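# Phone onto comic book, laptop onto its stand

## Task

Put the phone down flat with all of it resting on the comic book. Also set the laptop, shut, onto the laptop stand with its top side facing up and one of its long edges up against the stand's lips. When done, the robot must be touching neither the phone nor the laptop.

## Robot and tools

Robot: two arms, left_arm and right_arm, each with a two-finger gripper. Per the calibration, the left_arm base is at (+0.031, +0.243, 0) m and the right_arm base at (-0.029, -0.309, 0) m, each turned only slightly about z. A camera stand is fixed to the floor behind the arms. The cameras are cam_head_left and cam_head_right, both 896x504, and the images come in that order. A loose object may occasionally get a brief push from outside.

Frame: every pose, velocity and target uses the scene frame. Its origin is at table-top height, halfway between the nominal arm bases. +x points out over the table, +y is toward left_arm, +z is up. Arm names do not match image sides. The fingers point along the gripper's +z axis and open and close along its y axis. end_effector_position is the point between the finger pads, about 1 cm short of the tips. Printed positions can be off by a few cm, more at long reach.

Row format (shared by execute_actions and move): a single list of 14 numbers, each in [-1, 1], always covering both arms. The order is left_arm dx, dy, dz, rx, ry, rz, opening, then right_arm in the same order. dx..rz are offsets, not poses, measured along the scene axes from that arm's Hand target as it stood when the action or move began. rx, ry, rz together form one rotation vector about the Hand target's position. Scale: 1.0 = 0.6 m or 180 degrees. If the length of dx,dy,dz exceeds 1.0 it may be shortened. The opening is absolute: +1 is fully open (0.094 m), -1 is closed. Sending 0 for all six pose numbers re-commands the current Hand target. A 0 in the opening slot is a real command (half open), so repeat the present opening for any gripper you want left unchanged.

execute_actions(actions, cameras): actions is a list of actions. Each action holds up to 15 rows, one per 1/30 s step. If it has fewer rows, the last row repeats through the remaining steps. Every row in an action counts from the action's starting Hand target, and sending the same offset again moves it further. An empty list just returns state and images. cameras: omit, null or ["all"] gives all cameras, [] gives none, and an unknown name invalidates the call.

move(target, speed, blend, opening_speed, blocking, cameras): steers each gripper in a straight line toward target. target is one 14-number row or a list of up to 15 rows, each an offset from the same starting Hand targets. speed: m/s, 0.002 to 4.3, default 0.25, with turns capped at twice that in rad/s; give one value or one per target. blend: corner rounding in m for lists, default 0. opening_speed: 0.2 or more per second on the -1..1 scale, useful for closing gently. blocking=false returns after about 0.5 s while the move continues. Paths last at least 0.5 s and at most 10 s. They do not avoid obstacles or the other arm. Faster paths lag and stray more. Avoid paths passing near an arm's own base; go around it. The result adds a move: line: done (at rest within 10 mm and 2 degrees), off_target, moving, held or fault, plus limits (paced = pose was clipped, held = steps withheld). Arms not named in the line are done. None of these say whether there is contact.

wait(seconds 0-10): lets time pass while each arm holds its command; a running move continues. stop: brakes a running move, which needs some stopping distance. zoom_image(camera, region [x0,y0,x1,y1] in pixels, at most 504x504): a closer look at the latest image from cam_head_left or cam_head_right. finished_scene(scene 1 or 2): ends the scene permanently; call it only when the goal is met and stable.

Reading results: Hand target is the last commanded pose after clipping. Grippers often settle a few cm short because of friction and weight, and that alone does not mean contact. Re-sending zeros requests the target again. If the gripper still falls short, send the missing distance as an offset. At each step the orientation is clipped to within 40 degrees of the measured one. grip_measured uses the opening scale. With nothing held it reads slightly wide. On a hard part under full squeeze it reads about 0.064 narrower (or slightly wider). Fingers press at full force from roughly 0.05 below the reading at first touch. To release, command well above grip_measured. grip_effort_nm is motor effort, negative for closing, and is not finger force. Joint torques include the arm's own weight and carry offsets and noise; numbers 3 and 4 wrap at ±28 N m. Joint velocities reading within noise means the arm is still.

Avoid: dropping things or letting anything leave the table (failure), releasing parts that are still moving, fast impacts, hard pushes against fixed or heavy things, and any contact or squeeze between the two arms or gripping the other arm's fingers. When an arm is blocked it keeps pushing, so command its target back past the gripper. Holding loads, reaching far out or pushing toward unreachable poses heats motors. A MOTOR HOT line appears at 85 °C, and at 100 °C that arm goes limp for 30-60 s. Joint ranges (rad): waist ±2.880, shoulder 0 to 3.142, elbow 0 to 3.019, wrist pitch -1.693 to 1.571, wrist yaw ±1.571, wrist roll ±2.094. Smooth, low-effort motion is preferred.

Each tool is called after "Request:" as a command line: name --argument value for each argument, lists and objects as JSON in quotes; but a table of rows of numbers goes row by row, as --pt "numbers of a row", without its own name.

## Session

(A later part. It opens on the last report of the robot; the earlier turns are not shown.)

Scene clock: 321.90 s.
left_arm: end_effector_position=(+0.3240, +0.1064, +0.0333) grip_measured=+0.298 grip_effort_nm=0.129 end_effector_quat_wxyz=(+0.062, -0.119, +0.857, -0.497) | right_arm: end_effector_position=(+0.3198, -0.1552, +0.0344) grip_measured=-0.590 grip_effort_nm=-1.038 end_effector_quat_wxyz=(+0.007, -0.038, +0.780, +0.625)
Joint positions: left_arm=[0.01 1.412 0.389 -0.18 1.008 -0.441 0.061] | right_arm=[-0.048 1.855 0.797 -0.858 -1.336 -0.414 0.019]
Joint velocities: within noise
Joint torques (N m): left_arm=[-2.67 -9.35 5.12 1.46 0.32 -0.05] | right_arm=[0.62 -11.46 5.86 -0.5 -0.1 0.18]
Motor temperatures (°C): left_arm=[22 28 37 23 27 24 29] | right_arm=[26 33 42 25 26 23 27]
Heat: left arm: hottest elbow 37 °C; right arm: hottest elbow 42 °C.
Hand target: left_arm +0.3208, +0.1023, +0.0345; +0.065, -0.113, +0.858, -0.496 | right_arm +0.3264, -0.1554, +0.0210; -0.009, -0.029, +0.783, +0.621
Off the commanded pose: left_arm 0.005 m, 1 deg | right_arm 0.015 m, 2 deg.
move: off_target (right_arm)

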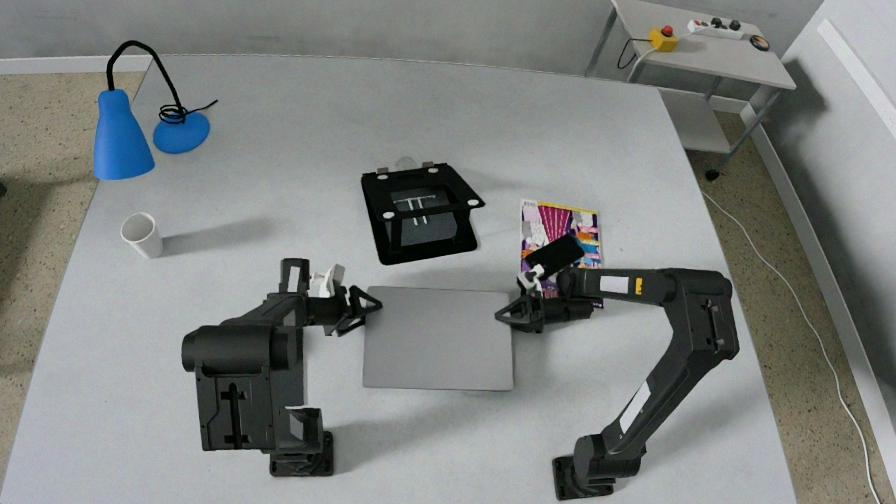

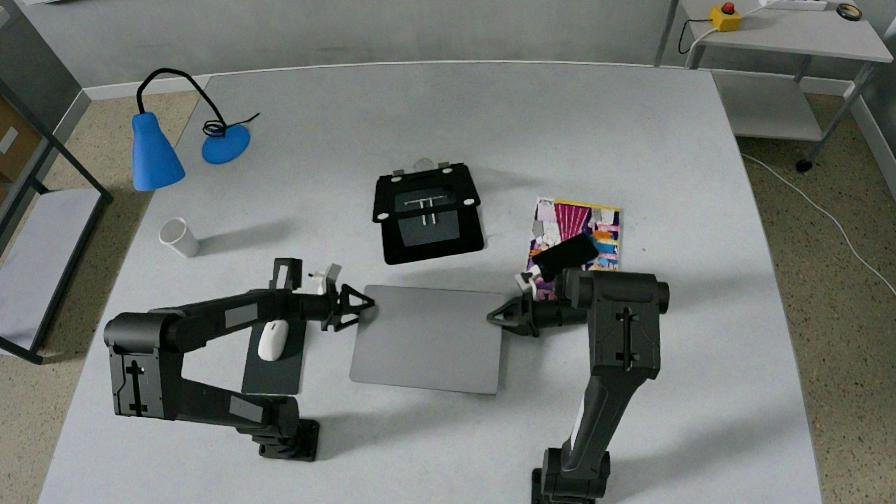

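Request:
move --target '[0.01,-0.042,-0.0,0,0,0,0.3,0,0,0,0,0,0,-1]' --speed 0.08

Request:
zoom_image --camera "cam_head_right" --region '[290, 250, 430, 370]'

Request:
zoom_image --camera "cam_head_left" --region '[290, 250, 430, 370]'

Scene clock: 325.63 s.
left_arm: end_effector_position=(+0.3302, +0.0816, +0.0350) grip_measured=+0.298 grip_effort_nm=0.129 end_effector_quat_wxyz=(+0.066, -0.117, +0.858, -0.495) | right_arm: end_effector_position=(+0.3198, -0.1552, +0.0344) grip_measured=-0.590 grip_effort_nm=-1.033 end_effector_quat_wxyz=(+0.007, -0.038, +0.780, +0.625)
Joint positions: left_arm=[-0.088 1.412 0.378 -0.029 0.96 -0.599 0.061] | right_arm=[-0.048 1.855 0.797 -0.858 -1.336 -0.414 0.019]
Joint velocities: within noise
Joint torques (N m): left_arm=[-1.9 -8.12 5.24 1.7 0.36 0] | right_arm=[0.62 -11.46 5.85 -0.5 -0.1 0.18]
Motor temperatures (°C): left_arm=[22 27 36 23 27 24 29] | right_arm=[26 33 41 25 26 23 27]
Heat: left arm: hottest elbow 36 °C; right arm: hottest elbow 41 °C.
Hand target: left_arm +0.3268, +0.0772, +0.0346; +0.065, -0.113, +0.858, -0.497 | right_arm +0.3264, -0.1554, +0.0210; -0.009, -0.029, +0.783, +0.621
Off the commanded pose: left_arm 0.006 m, 1 deg | right_arm 0.015 m, 2 deg.
move: off_target (right_arm)

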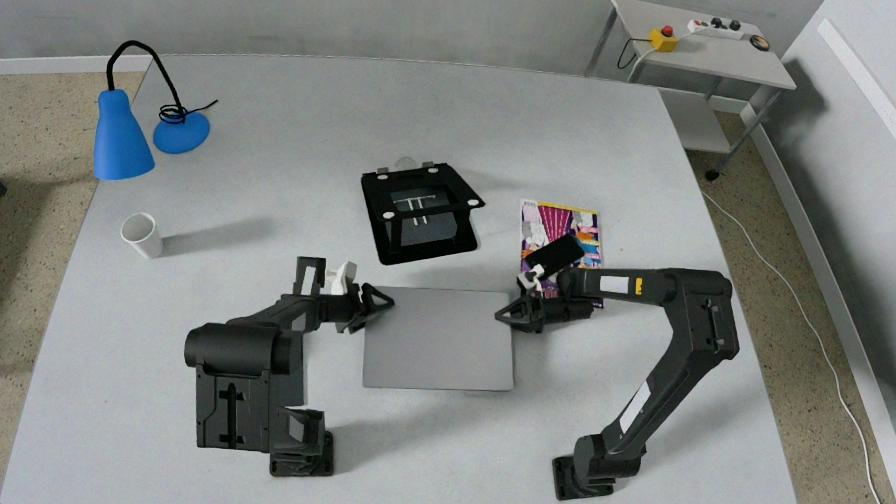

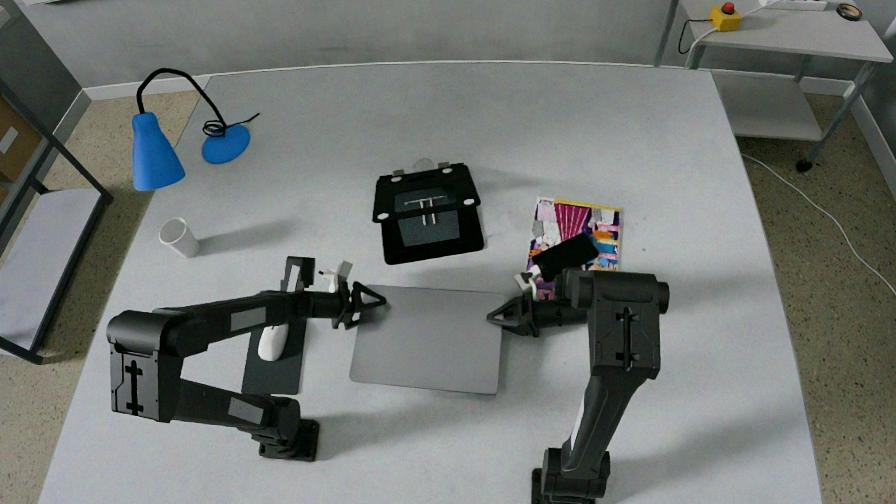

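Scaled by 3.600.

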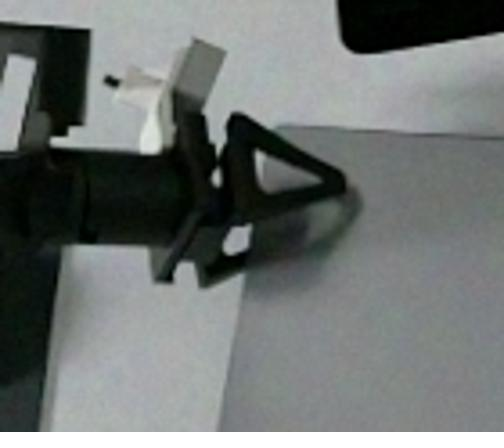

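Scaled by 3.600.

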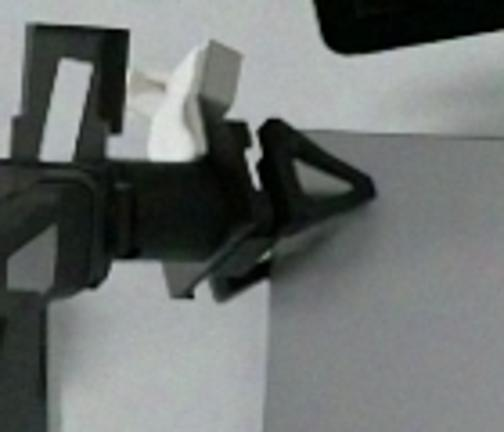

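Request:
move --pt "0 0 0.02 0 0 0 -1 0 0 0.02 0 0 0 -1" --pt "0 0 0.16 0 0 0 -1 0 0 0.16 0 0 0 -1" --speed 0.06 --opening_speed 0.6

Request:
zoom_image --camera "cam_head_right" --region '[300, 230, 560, 420]'

Request:
zoom_image --camera "cam_head_left" --region '[300, 230, 560, 420]'

Scene clock: 334.73 s.
left_arm: end_effector_position=(+0.3013, +0.0848, +0.0935) grip_measured=-0.280 grip_effort_nm=-0.994 end_effector_quat_wxyz=(+0.047, -0.125, +0.865, -0.483) | right_arm: end_effector_position=(+0.3019, -0.1570, +0.0922) grip_measured=-0.576 grip_effort_nm=-1.038 end_effector_quat_wxyz=(-0.045, +0.004, +0.781, +0.623)
Joint positions: left_arm=[-0.088 1.107 0.403 -0.425 0.947 -0.574 0.034] | right_arm=[-0.054 1.705 0.8 -1.135 -1.322 -0.404 0.02]
Joint velocities: within noise
Joint torques (N m): left_arm=[-2.02 -8.29 15.65 0.13 0.97 -0.26] | right_arm=[1.14 -17.44 8.99 -0.61 -0.55 0.06]
Motor temperatures (°C): left_arm=[22 27 36 23 27 24 29] | right_arm=[26 33 41 25 25 23 28]
Heat: left arm: hottest elbow 36 °C; right arm: hottest elbow 41 °C.
Hand target: left_arm +0.3269, +0.0771, +0.1306; +0.065, -0.113, +0.858, -0.497 | right_arm +0.3263, -0.1554, +0.1170; -0.009, -0.029, +0.783, +0.621
Off the commanded pose: left_arm 0.046 m, 3 deg | right_arm 0.035 m, 6 deg.
move: off_target (left_arm, right_arm)

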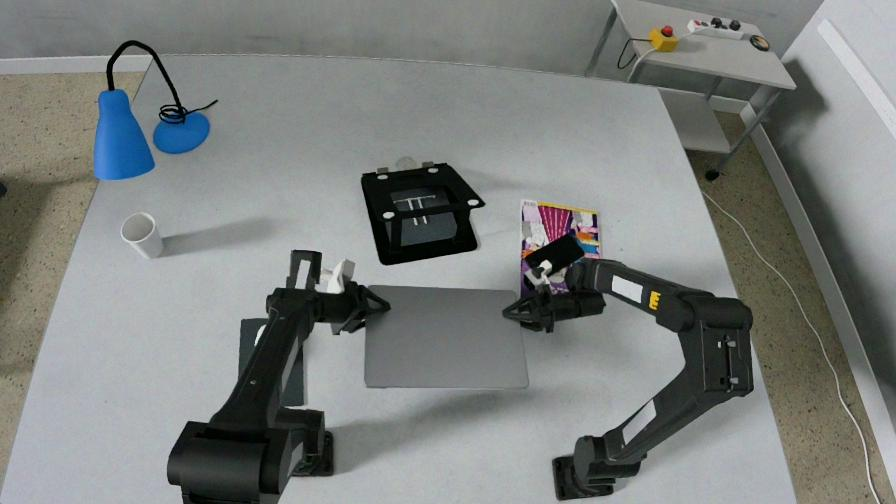

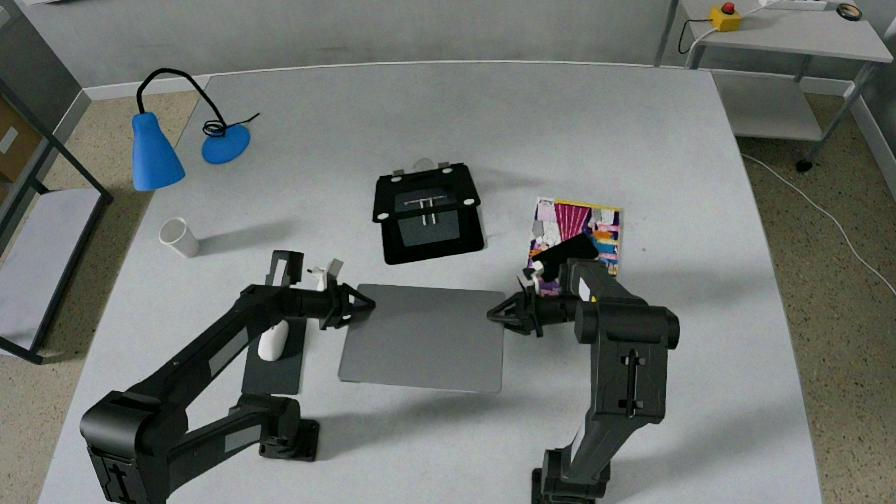

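Scaled by 1.938.

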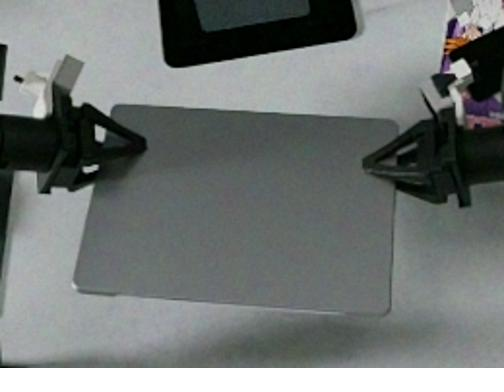

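Scaled by 1.938.

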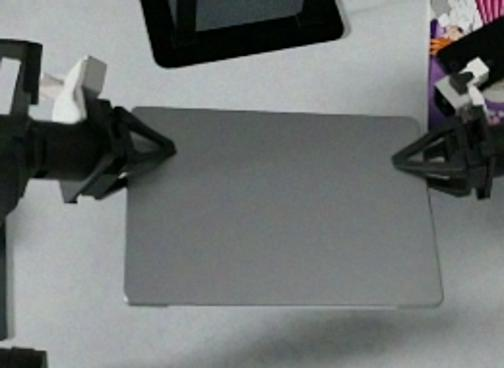

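Request:
move --pt "-0.043 0.01 -0.055 0 0 0 0.35 0 0 0 0 0 0 -1" --pt "-0.17 0.01 -0.145 0 0 0 0.35 0 0 0 0 0 0 -1" --speed 0.08 --opening_speed 0.5

Request:
zoom_image --camera "cam_head_right" --region '[300, 230, 560, 420]'

Request:
zoom_image --camera "cam_head_left" --region '[300, 230, 560, 420]'

Scene clock: 345.83 s.
left_arm: end_effector_position=(+0.2258, +0.0900, +0.0358) grip_measured=+0.349 grip_effort_nm=0.066 end_effector_quat_wxyz=(+0.063, -0.126, +0.864, -0.484) | right_arm: end_effector_position=(+0.3000, -0.1576, +0.0899) grip_measured=-0.661 grip_effort_nm=-1.043 end_effector_quat_wxyz=(-0.023, -0.042, +0.794, +0.607)
Joint positions: left_arm=[-0.09 1.01 0.127 -0.197 0.934 -0.603 0.063] | right_arm=[-0.049 1.693 0.806 -1.139 -1.274 -0.49 0.016]
Joint velocities: within noise
Joint torques (N m): left_arm=[-2.96 -4.42 7.23 1.74 1.16 -0.09] | right_arm=[0.56 -15.68 9.13 -1.28 -2.22 0.58]
Motor temperatures (°C): left_arm=[22 27 37 23 28 24 29] | right_arm=[26 33 42 25 26 23 28]
Heat: left arm: hottest elbow 37 °C; right arm: hottest elbow 42 °C.
Hand target: left_arm +0.2247, +0.0831, +0.0435; +0.065, -0.113, +0.858, -0.496 | right_arm +0.3264, -0.1554, +0.1170; -0.009, -0.029, +0.783, +0.621
Off the commanded pose: left_arm 0.010 m, 2 deg | right_arm 0.038 m, 3 deg.
move: off_target (right_arm)

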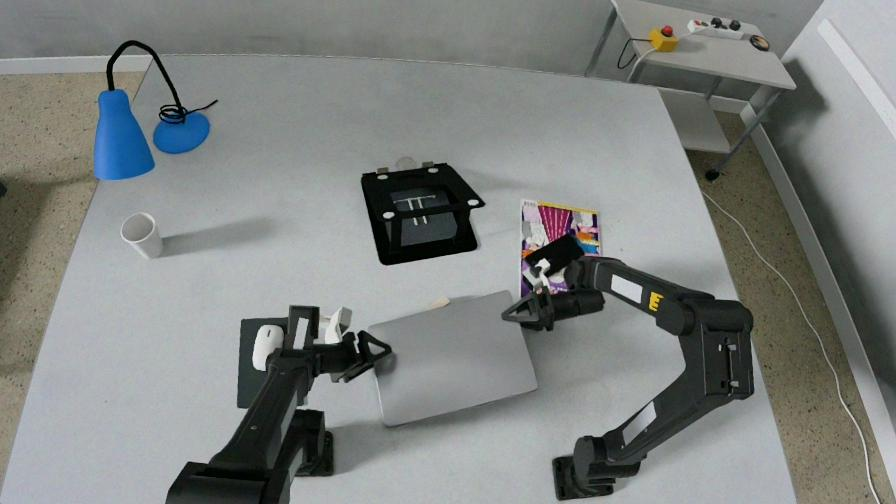

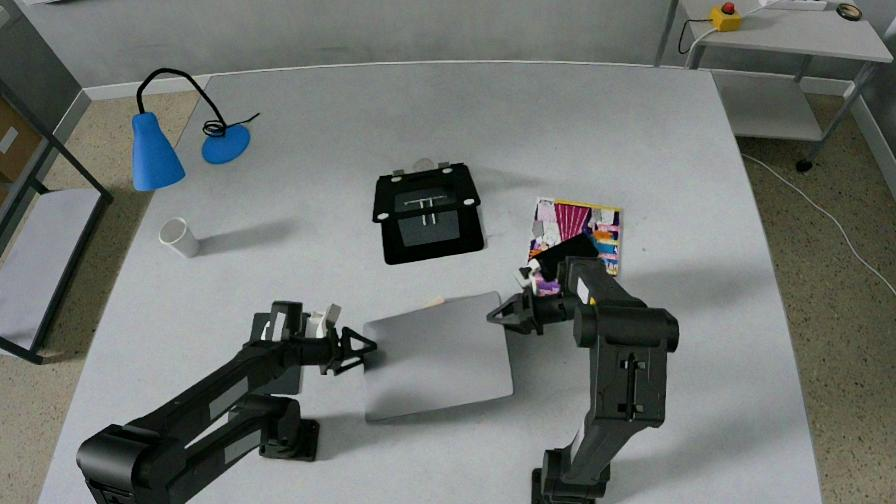

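Scaled by 1.938.

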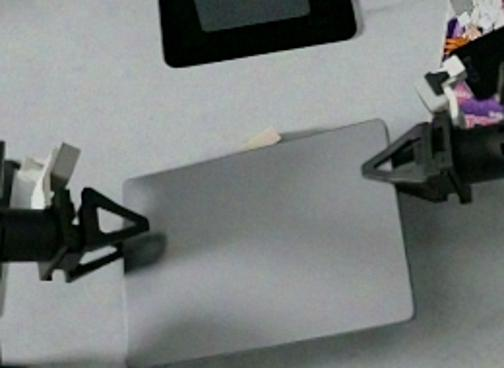

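Scaled by 1.938.

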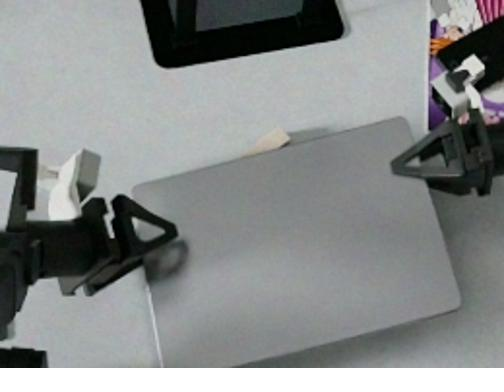

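Request:
move --pt "0.0 -0.03 0 0 0 0 0.35 0 0 0 0 0 0 -1" --pt "0.0 -0.03 0.01 0 0 0 -1 0 0 0 0 0 0 -1" --speed 0.06 --opening_speed 0.6

Request:
zoom_image --camera "cam_head_right" --region '[300, 230, 560, 420]'

Request:
zoom_image --camera "cam_head_left" --region '[300, 230, 560, 420]'

Scene clock: 379.03 s.
left_arm: end_effector_position=(+0.2154, +0.0821, +0.0247) grip_measured=-0.581 grip_effort_nm=-0.994 end_effector_quat_wxyz=(+0.055, -0.150, +0.871, -0.465) | right_arm: end_effector_position=(+0.3129, -0.1641, +0.0955) grip_measured=-0.661 grip_effort_nm=-1.043 end_effector_quat_wxyz=(-0.006, -0.041, +0.793, +0.608)
Joint positions: left_arm=[-0.182 0.977 0.085 -0.117 0.845 -0.752 0.02] | right_arm=[-0.068 1.693 0.83 -1.139 -1.281 -0.49 0.016]
Joint velocities: within noise
Joint torques (N m): left_arm=[-4.42 -5.36 10.28 2.25 2.28 -0.12] | right_arm=[2.02 -15.85 7.82 -1.2 -1.97 0.62]
Motor temperatures (°C): left_arm=[22 27 36 24 31 24 28] | right_arm=[26 35 43 25 34 24 28]
Heat: left arm: hottest elbow 36 °C; right arm: hottest elbow 43 °C.
Hand target: left_arm +0.2247, +0.0652, +0.0495; +0.065, -0.113, +0.858, -0.496 | right_arm +0.3263, -0.1553, +0.1169; -0.009, -0.029, +0.783, +0.621
Off the commanded pose: left_arm 0.031 m, 6 deg | right_arm 0.027 m, 2 deg.
move: off_target (left_arm, right_arm); target 2's new opening was sent with left_arm's hand 0.021 m and 4 deg from that target

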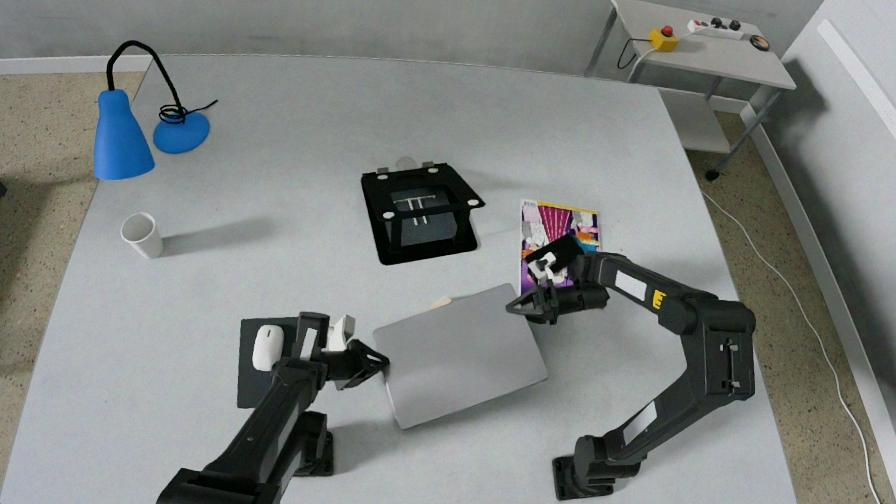

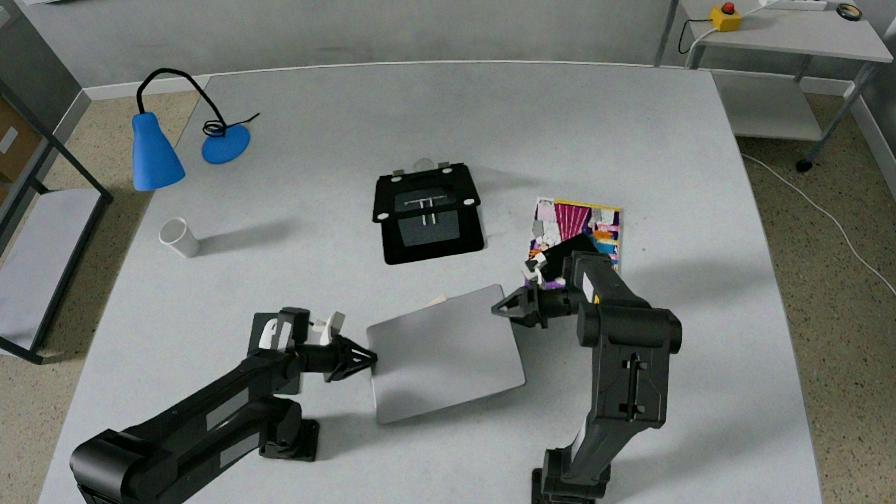

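Scaled by 1.938.

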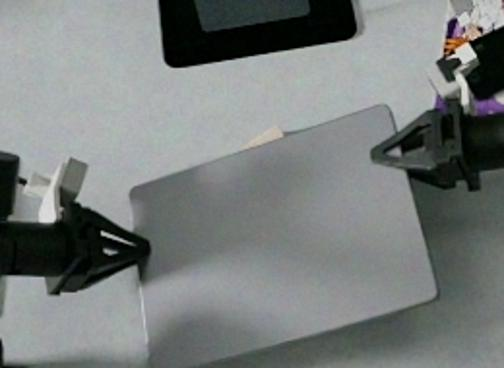

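Scaled by 1.938.

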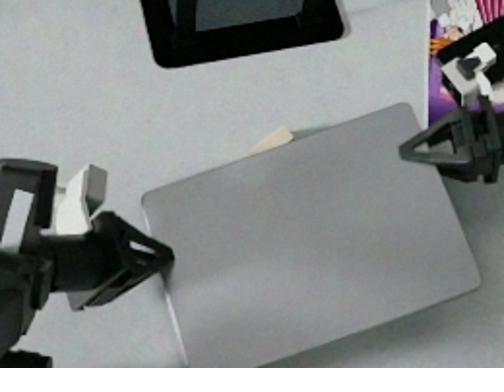

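Request:
move --target '[0.03,0.01,0.1,0,0,0,-1,0.0,0,0,0,0,0,-1]' --speed 0.06

Request:
zoom_image --camera "cam_head_right" --region '[300, 230, 560, 420]'

Request:
zoom_image --camera "cam_head_left" --region '[300, 230, 560, 420]'

Scene clock: 384.60 s.
left_arm: end_effector_position=(+0.1972, +0.0822, +0.0465) grip_measured=-0.606 grip_effort_nm=-1.009 end_effector_quat_wxyz=(+0.010, -0.159, +0.874, -0.459) | right_arm: end_effector_position=(+0.3140, -0.1631, +0.0994) grip_measured=-0.662 grip_effort_nm=-1.038 end_effector_quat_wxyz=(-0.014, -0.024, +0.787, +0.617)
Joint positions: left_arm=[-0.18 0.801 0.135 -0.45 0.872 -0.726 0.019] | right_arm=[-0.068 1.693 0.83 -1.145 -1.304 -0.459 0.016]
Joint velocities: within noise
Joint torques (N m): left_arm=[-1.79 -3.9 19.9 1.1 2.09 0.14] | right_arm=[1.96 -16.09 7.61 -0.7 -1.2 0.43]
Motor temperatures (°C): left_arm=[22 27 37 24 32 24 29] | right_arm=[26 35 43 25 34 24 28]
Heat: left arm: hottest elbow 37 °C; right arm: hottest elbow 43 °C.
Hand target: left_arm +0.2428, +0.0711, +0.1097; +0.065, -0.113, +0.858, -0.497 | right_arm +0.3263, -0.1554, +0.1170; -0.009, -0.029, +0.783, +0.621
Off the commanded pose: left_arm 0.078 m, 9 deg | right_arm 0.023 m, 1 deg.
move: off_target (left_arm, right_arm)

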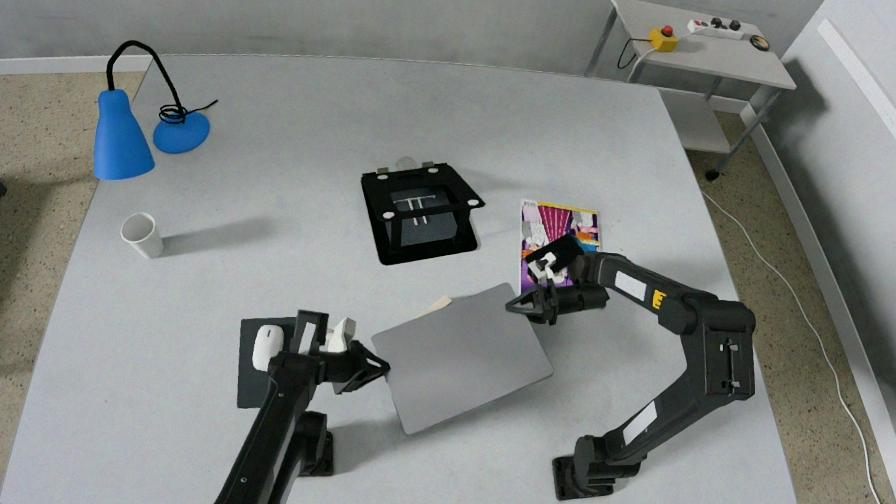

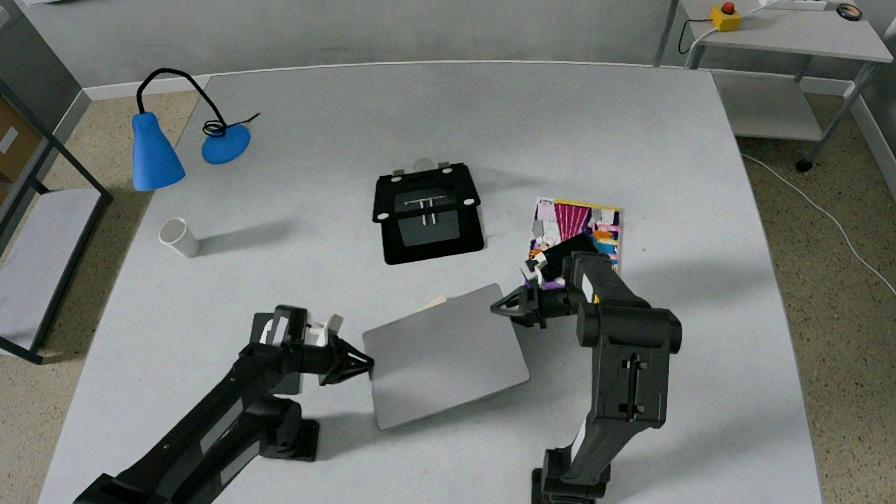

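Scaled by 1.938.

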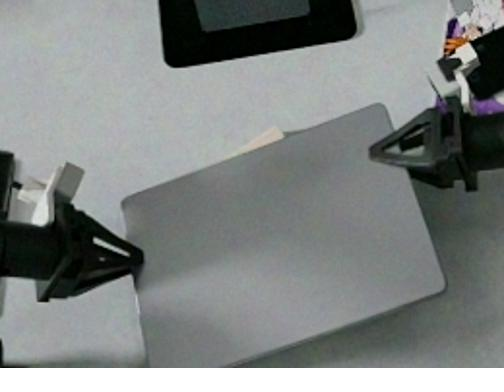

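Scaled by 1.938.

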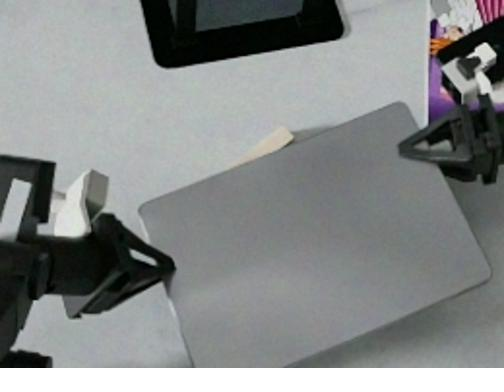

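Request:
move --target '[0.09,0.01,0.09,0,0,0,-1,0.0,0,0.03,0,0,0,-1]' --speed 0.06

Request:
zoom_image --camera "cam_head_right" --region '[300, 230, 560, 420]'

Request:
zoom_image --camera "cam_head_left" --region '[300, 230, 560, 420]'

Scene clock: 390.07 s.
left_arm: end_effector_position=(+0.2315, +0.0903, +0.0869) grip_measured=-0.622 grip_effort_nm=-1.004 end_effector_quat_wxyz=(-0.003, -0.153, +0.877, -0.455) | right_arm: end_effector_position=(+0.3273, -0.1644, +0.1247) grip_measured=-0.661 grip_effort_nm=-1.043 end_effector_quat_wxyz=(-0.004, -0.010, +0.778, +0.629)
Joint positions: left_arm=[-0.101 0.884 0.31 -0.68 0.908 -0.572 0.018] | right_arm=[-0.074 1.654 0.858 -1.163 -1.343 -0.403 0.016]
Joint velocities: within noise
Joint torques (N m): left_arm=[-1.79 -4.48 23.62 1.28 2.52 -0.17] | right_arm=[2.55 -16.38 6.94 -1.14 0.11 0.08]
Motor temperatures (°C): left_arm=[22 27 39 24 34 24 29] | right_arm=[26 35 42 25 33 24 28]
Heat: left arm: hottest elbow 39 °C; right arm: hottest elbow 42 °C.
Hand target: left_arm +0.2968, +0.0771, +0.1635; +0.065, -0.113, +0.858, -0.497 | right_arm +0.3264, -0.1553, +0.1350; -0.009, -0.029, +0.783, +0.621
Off the commanded pose: left_arm 0.102 m, 10 deg | right_arm 0.014 m, 3 deg.
move: off_target (left_arm, right_arm)

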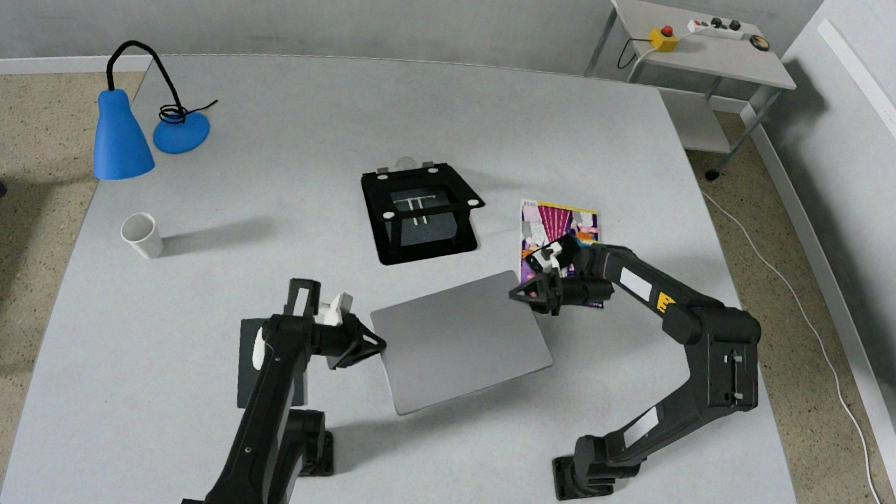

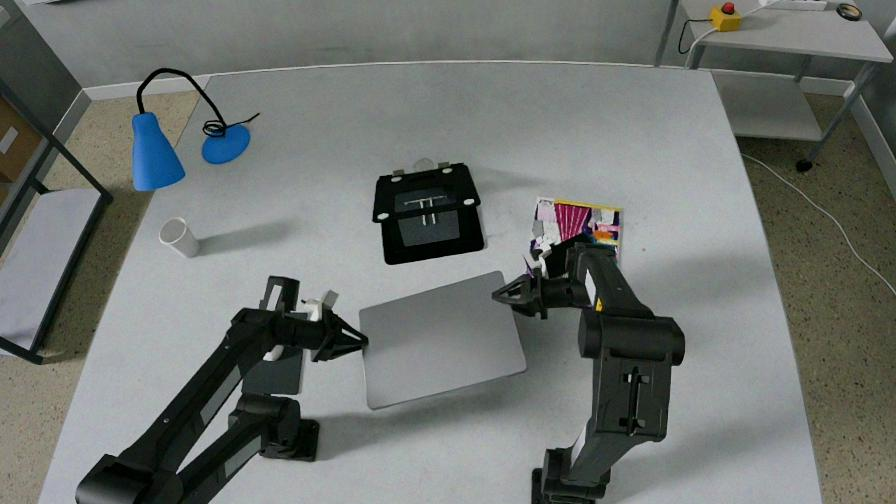

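Scaled by 1.938.

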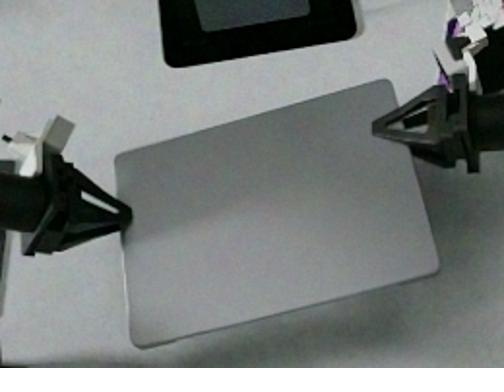

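Scaled by 1.938.

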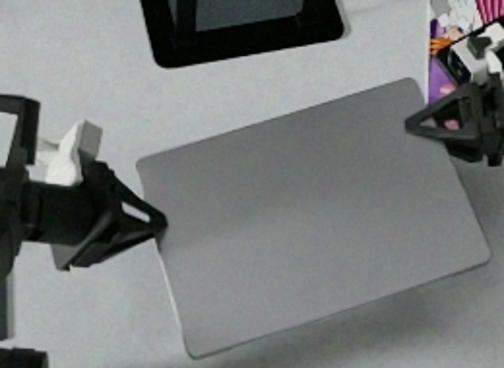

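Request:
move --pt "0.0 0.0 0.0 0 0 0 -1 0.0 0 0 0 0 0 -0.35" --pt "0.0 0.0 0.0 0 0 0 -1 -0.1 -0.04 -0.065 0 0 0 -0.35" --speed 0.05 --opening_speed 0.5

Request:
zoom_image --camera "cam_head_right" --region '[300, 230, 560, 420]'

Request:
zoom_image --camera "cam_head_left" --region '[300, 230, 560, 420]'

Scene clock: 398.63 s.
left_arm: end_effector_position=(+0.2514, +0.0873, +0.1119) grip_measured=-0.697 grip_effort_nm=-1.009 end_effector_quat_wxyz=(+0.023, -0.128, +0.871, -0.474) | right_arm: end_effector_position=(+0.2693, -0.1769, +0.0945) grip_measured=-0.350 grip_effort_nm=-0.007 end_effector_quat_wxyz=(-0.002, -0.044, +0.788, +0.614)
Joint positions: left_arm=[-0.093 0.886 0.365 -0.677 0.94 -0.546 0.014] | right_arm=[-0.12 1.654 0.732 -1.249 -1.269 -0.673 0.031]
Joint velocities: within noise
Joint torques (N m): left_arm=[-2.37 -3.66 20.03 1.72 1.37 -0.45] | right_arm=[-0.26 -12.22 4.05 -1.59 -0.89 -0.01]
Motor temperatures (°C): left_arm=[22 27 43 24 35 24 29] | right_arm=[26 35 42 25 31 24 28]
Heat: left arm: hottest elbow 43 °C; right arm: hottest elbow 42 °C.
Hand target: left_arm +0.2968, +0.0771, +0.1635; +0.065, -0.113, +0.858, -0.496 | right_arm +0.2664, -0.1794, +0.0960; -0.009, -0.029, +0.783, +0.621
Off the commanded pose: left_arm 0.069 m, 6 deg | right_arm 0.004 m, 2 deg.
move: off_target (left_arm)

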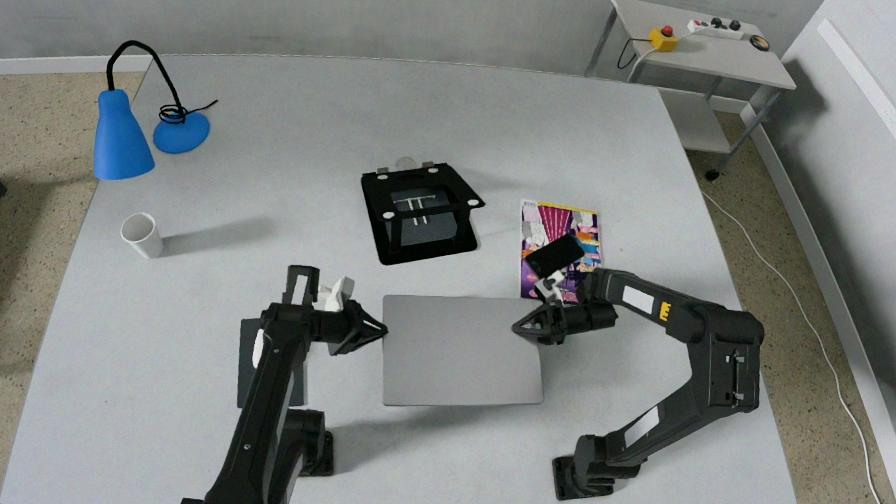

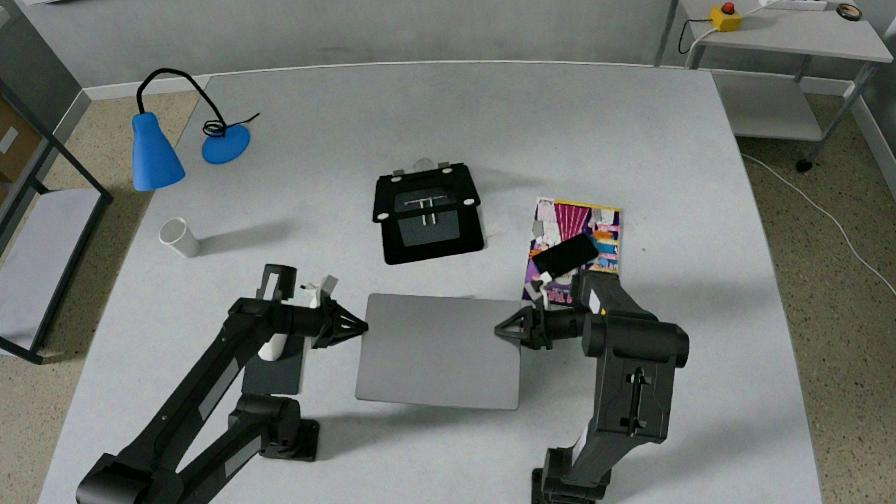

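Scaled by 1.938.

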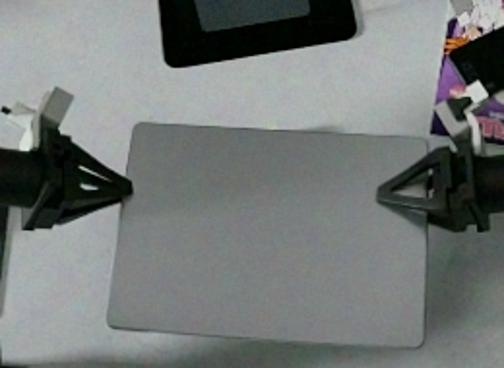

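Scaled by 1.938.

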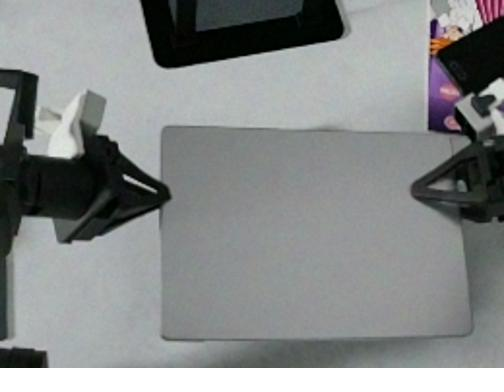

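Request:
move --pt "-0.05 0.0 -0.05 0 0 0 -1 0.0 0 0.02 0 0 0 -1" --pt "-0.07 0.0 -0.07 0 0 0 -0.25 0.0 0 0.03 0 0 0 -1" --pt "-0.065 -0.04 -0.07 0 0 0 -0.25 0.0 0 0.03 0 0 0 -1" --speed 0.06 --opening_speed 0.5

Request:
zoom_image --camera "cam_head_right" --region '[300, 230, 560, 420]'

Request:
zoom_image --camera "cam_head_left" --region '[300, 230, 560, 420]'

Scene clock: 414.17 s.
left_arm: end_effector_position=(+0.2534, +0.0579, +0.1156) grip_measured=-0.252 grip_effort_nm=0.125 end_effector_quat_wxyz=(+0.060, -0.120, +0.860, -0.493) | right_arm: end_effector_position=(+0.2601, -0.1799, +0.0999) grip_measured=-0.658 grip_effort_nm=-1.033 end_effector_quat_wxyz=(-0.011, -0.051, +0.791, +0.609)
Joint positions: left_arm=[-0.239 0.818 0.295 -0.392 0.876 -0.805 0.035] | right_arm=[-0.129 1.636 0.731 -1.319 -1.24 -0.728 0.016]
Joint velocities: within noise
Joint torques (N m): left_arm=[-1.79 -2.55 10.91 1.8 0.26 0.02] | right_arm=[0.32 -14.04 5.2 -1.68 -1.84 0.37]
Motor temperatures (°C): left_arm=[22 27 45 24 33 24 29] | right_arm=[26 34 40 25 31 24 28]
Heat: left arm: hottest elbow 45 °C; right arm: hottest elbow 40 °C.
Hand target: left_arm +0.2578, +0.0531, +0.1216; +0.065, -0.113, +0.858, -0.497 | right_arm +0.2664, -0.1794, +0.1140; -0.009, -0.029, +0.783, +0.621
Off the commanded pose: left_arm 0.009 m, 1 deg | right_arm 0.015 m, 3 deg.
move: off_target (right_arm); target 2's new opening was sent with left_arm's hand 0.028 m and 4 deg from that target

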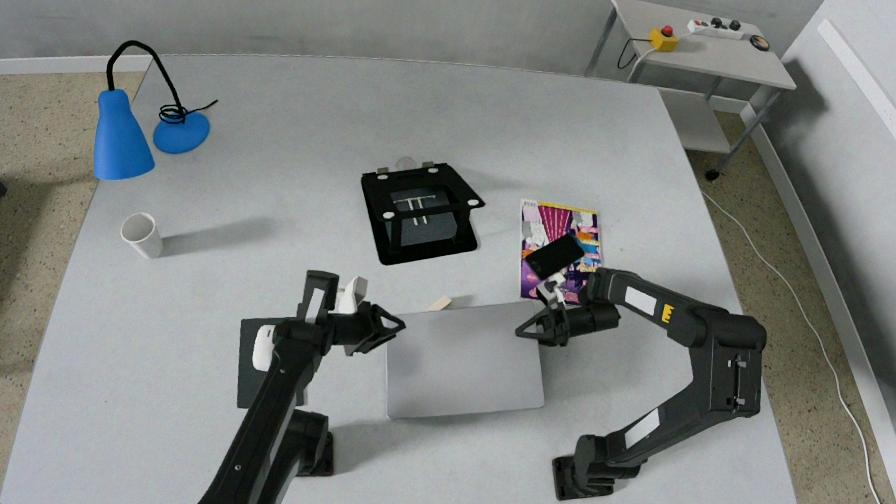

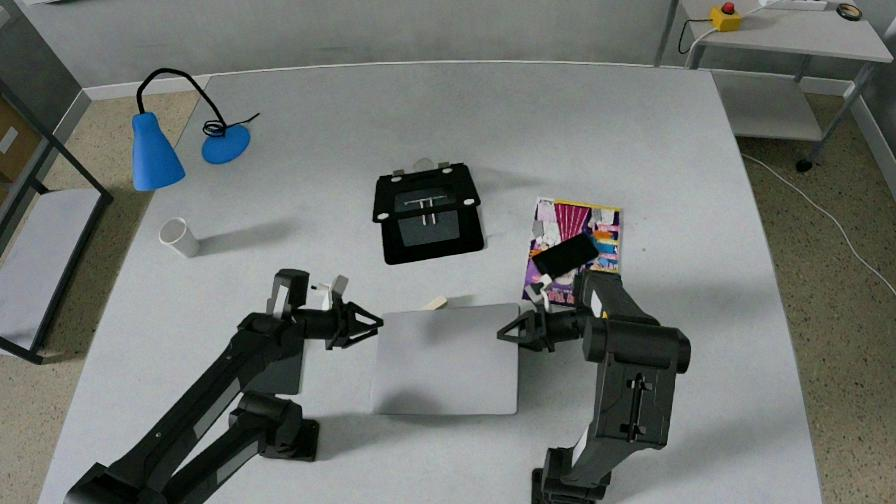

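Scaled by 1.938.

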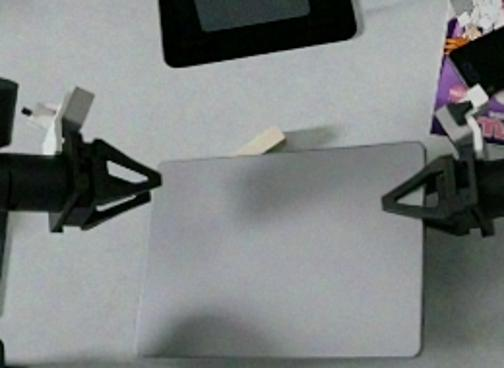

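Scaled by 1.938.

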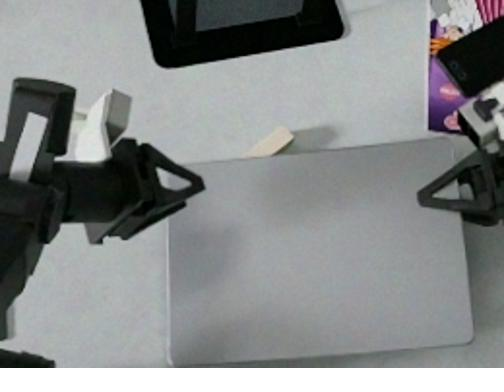

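Request:
move --target '[-0.05,0.09,-0.02,0,0,0,0.3,0.0,0,-0.157,0,0,0,-1]' --speed 0.08

Request:
zoom_image --camera "cam_head_right" --region '[300, 230, 560, 420]'

Request:
zoom_image --camera "cam_head_left" --region '[300, 230, 560, 420]'

Scene clock: 421.83 s.
left_arm: end_effector_position=(+0.2263, +0.1045, +0.1091) grip_measured=+0.298 grip_effort_nm=0.129 end_effector_quat_wxyz=(+0.064, -0.109, +0.859, -0.496) | right_arm: end_effector_position=(+0.2712, -0.1771, +0.0475) grip_measured=-0.642 grip_effort_nm=-1.038 end_effector_quat_wxyz=(+0.027, -0.055, +0.771, +0.634)
Joint positions: left_arm=[0.023 0.759 0.284 -0.761 1.013 -0.388 0.061] | right_arm=[-0.129 1.815 0.712 -1.113 -1.323 -0.774 0.017]
Joint velocities: within noise
Joint torques (N m): left_arm=[-0.5 -1.49 10.02 0.38 0.59 0.15] | right_arm=[0.21 -8.23 3.07 0.77 0.99 0.65]
Motor temperatures (°C): left_arm=[22 27 43 24 32 24 29] | right_arm=[26 34 39 25 32 24 28]
Heat: left arm: hottest elbow 43 °C; right arm: hottest elbow 39 °C.
Hand target: left_arm +0.2279, +0.1071, +0.1096; +0.065, -0.113, +0.858, -0.496 | right_arm +0.2663, -0.1794, +0.0198; -0.009, -0.029, +0.783, +0.621
Off the commanded pose: left_arm 0.003 m, 0 deg | right_arm 0.028 m, 5 deg.
move: off_target (right_arm)

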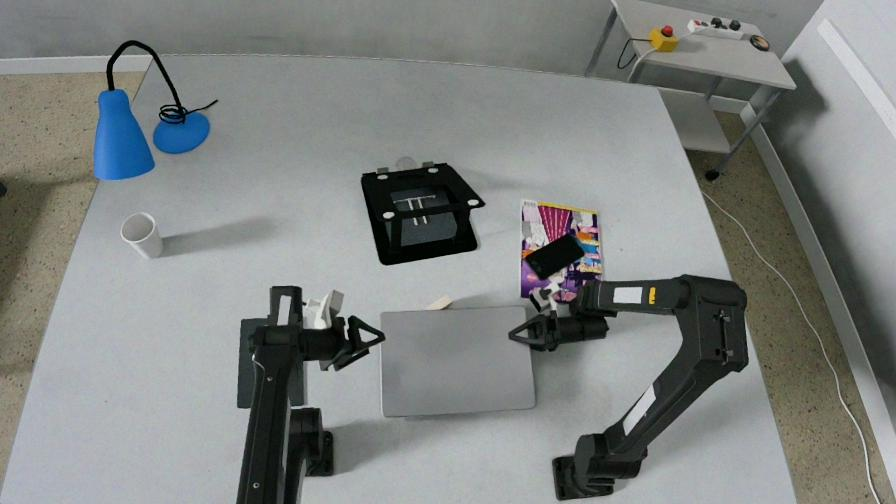

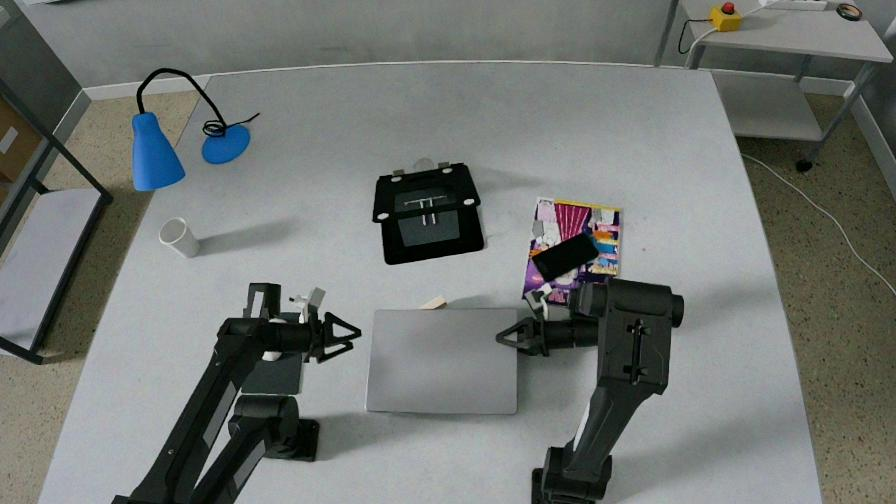

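Scaled by 1.938.

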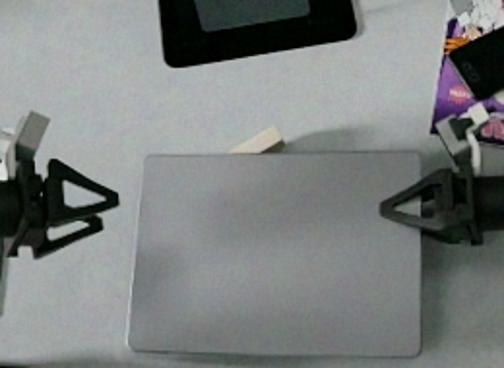

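Scaled by 1.938.

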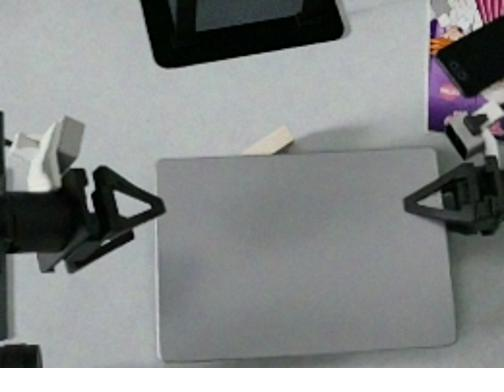

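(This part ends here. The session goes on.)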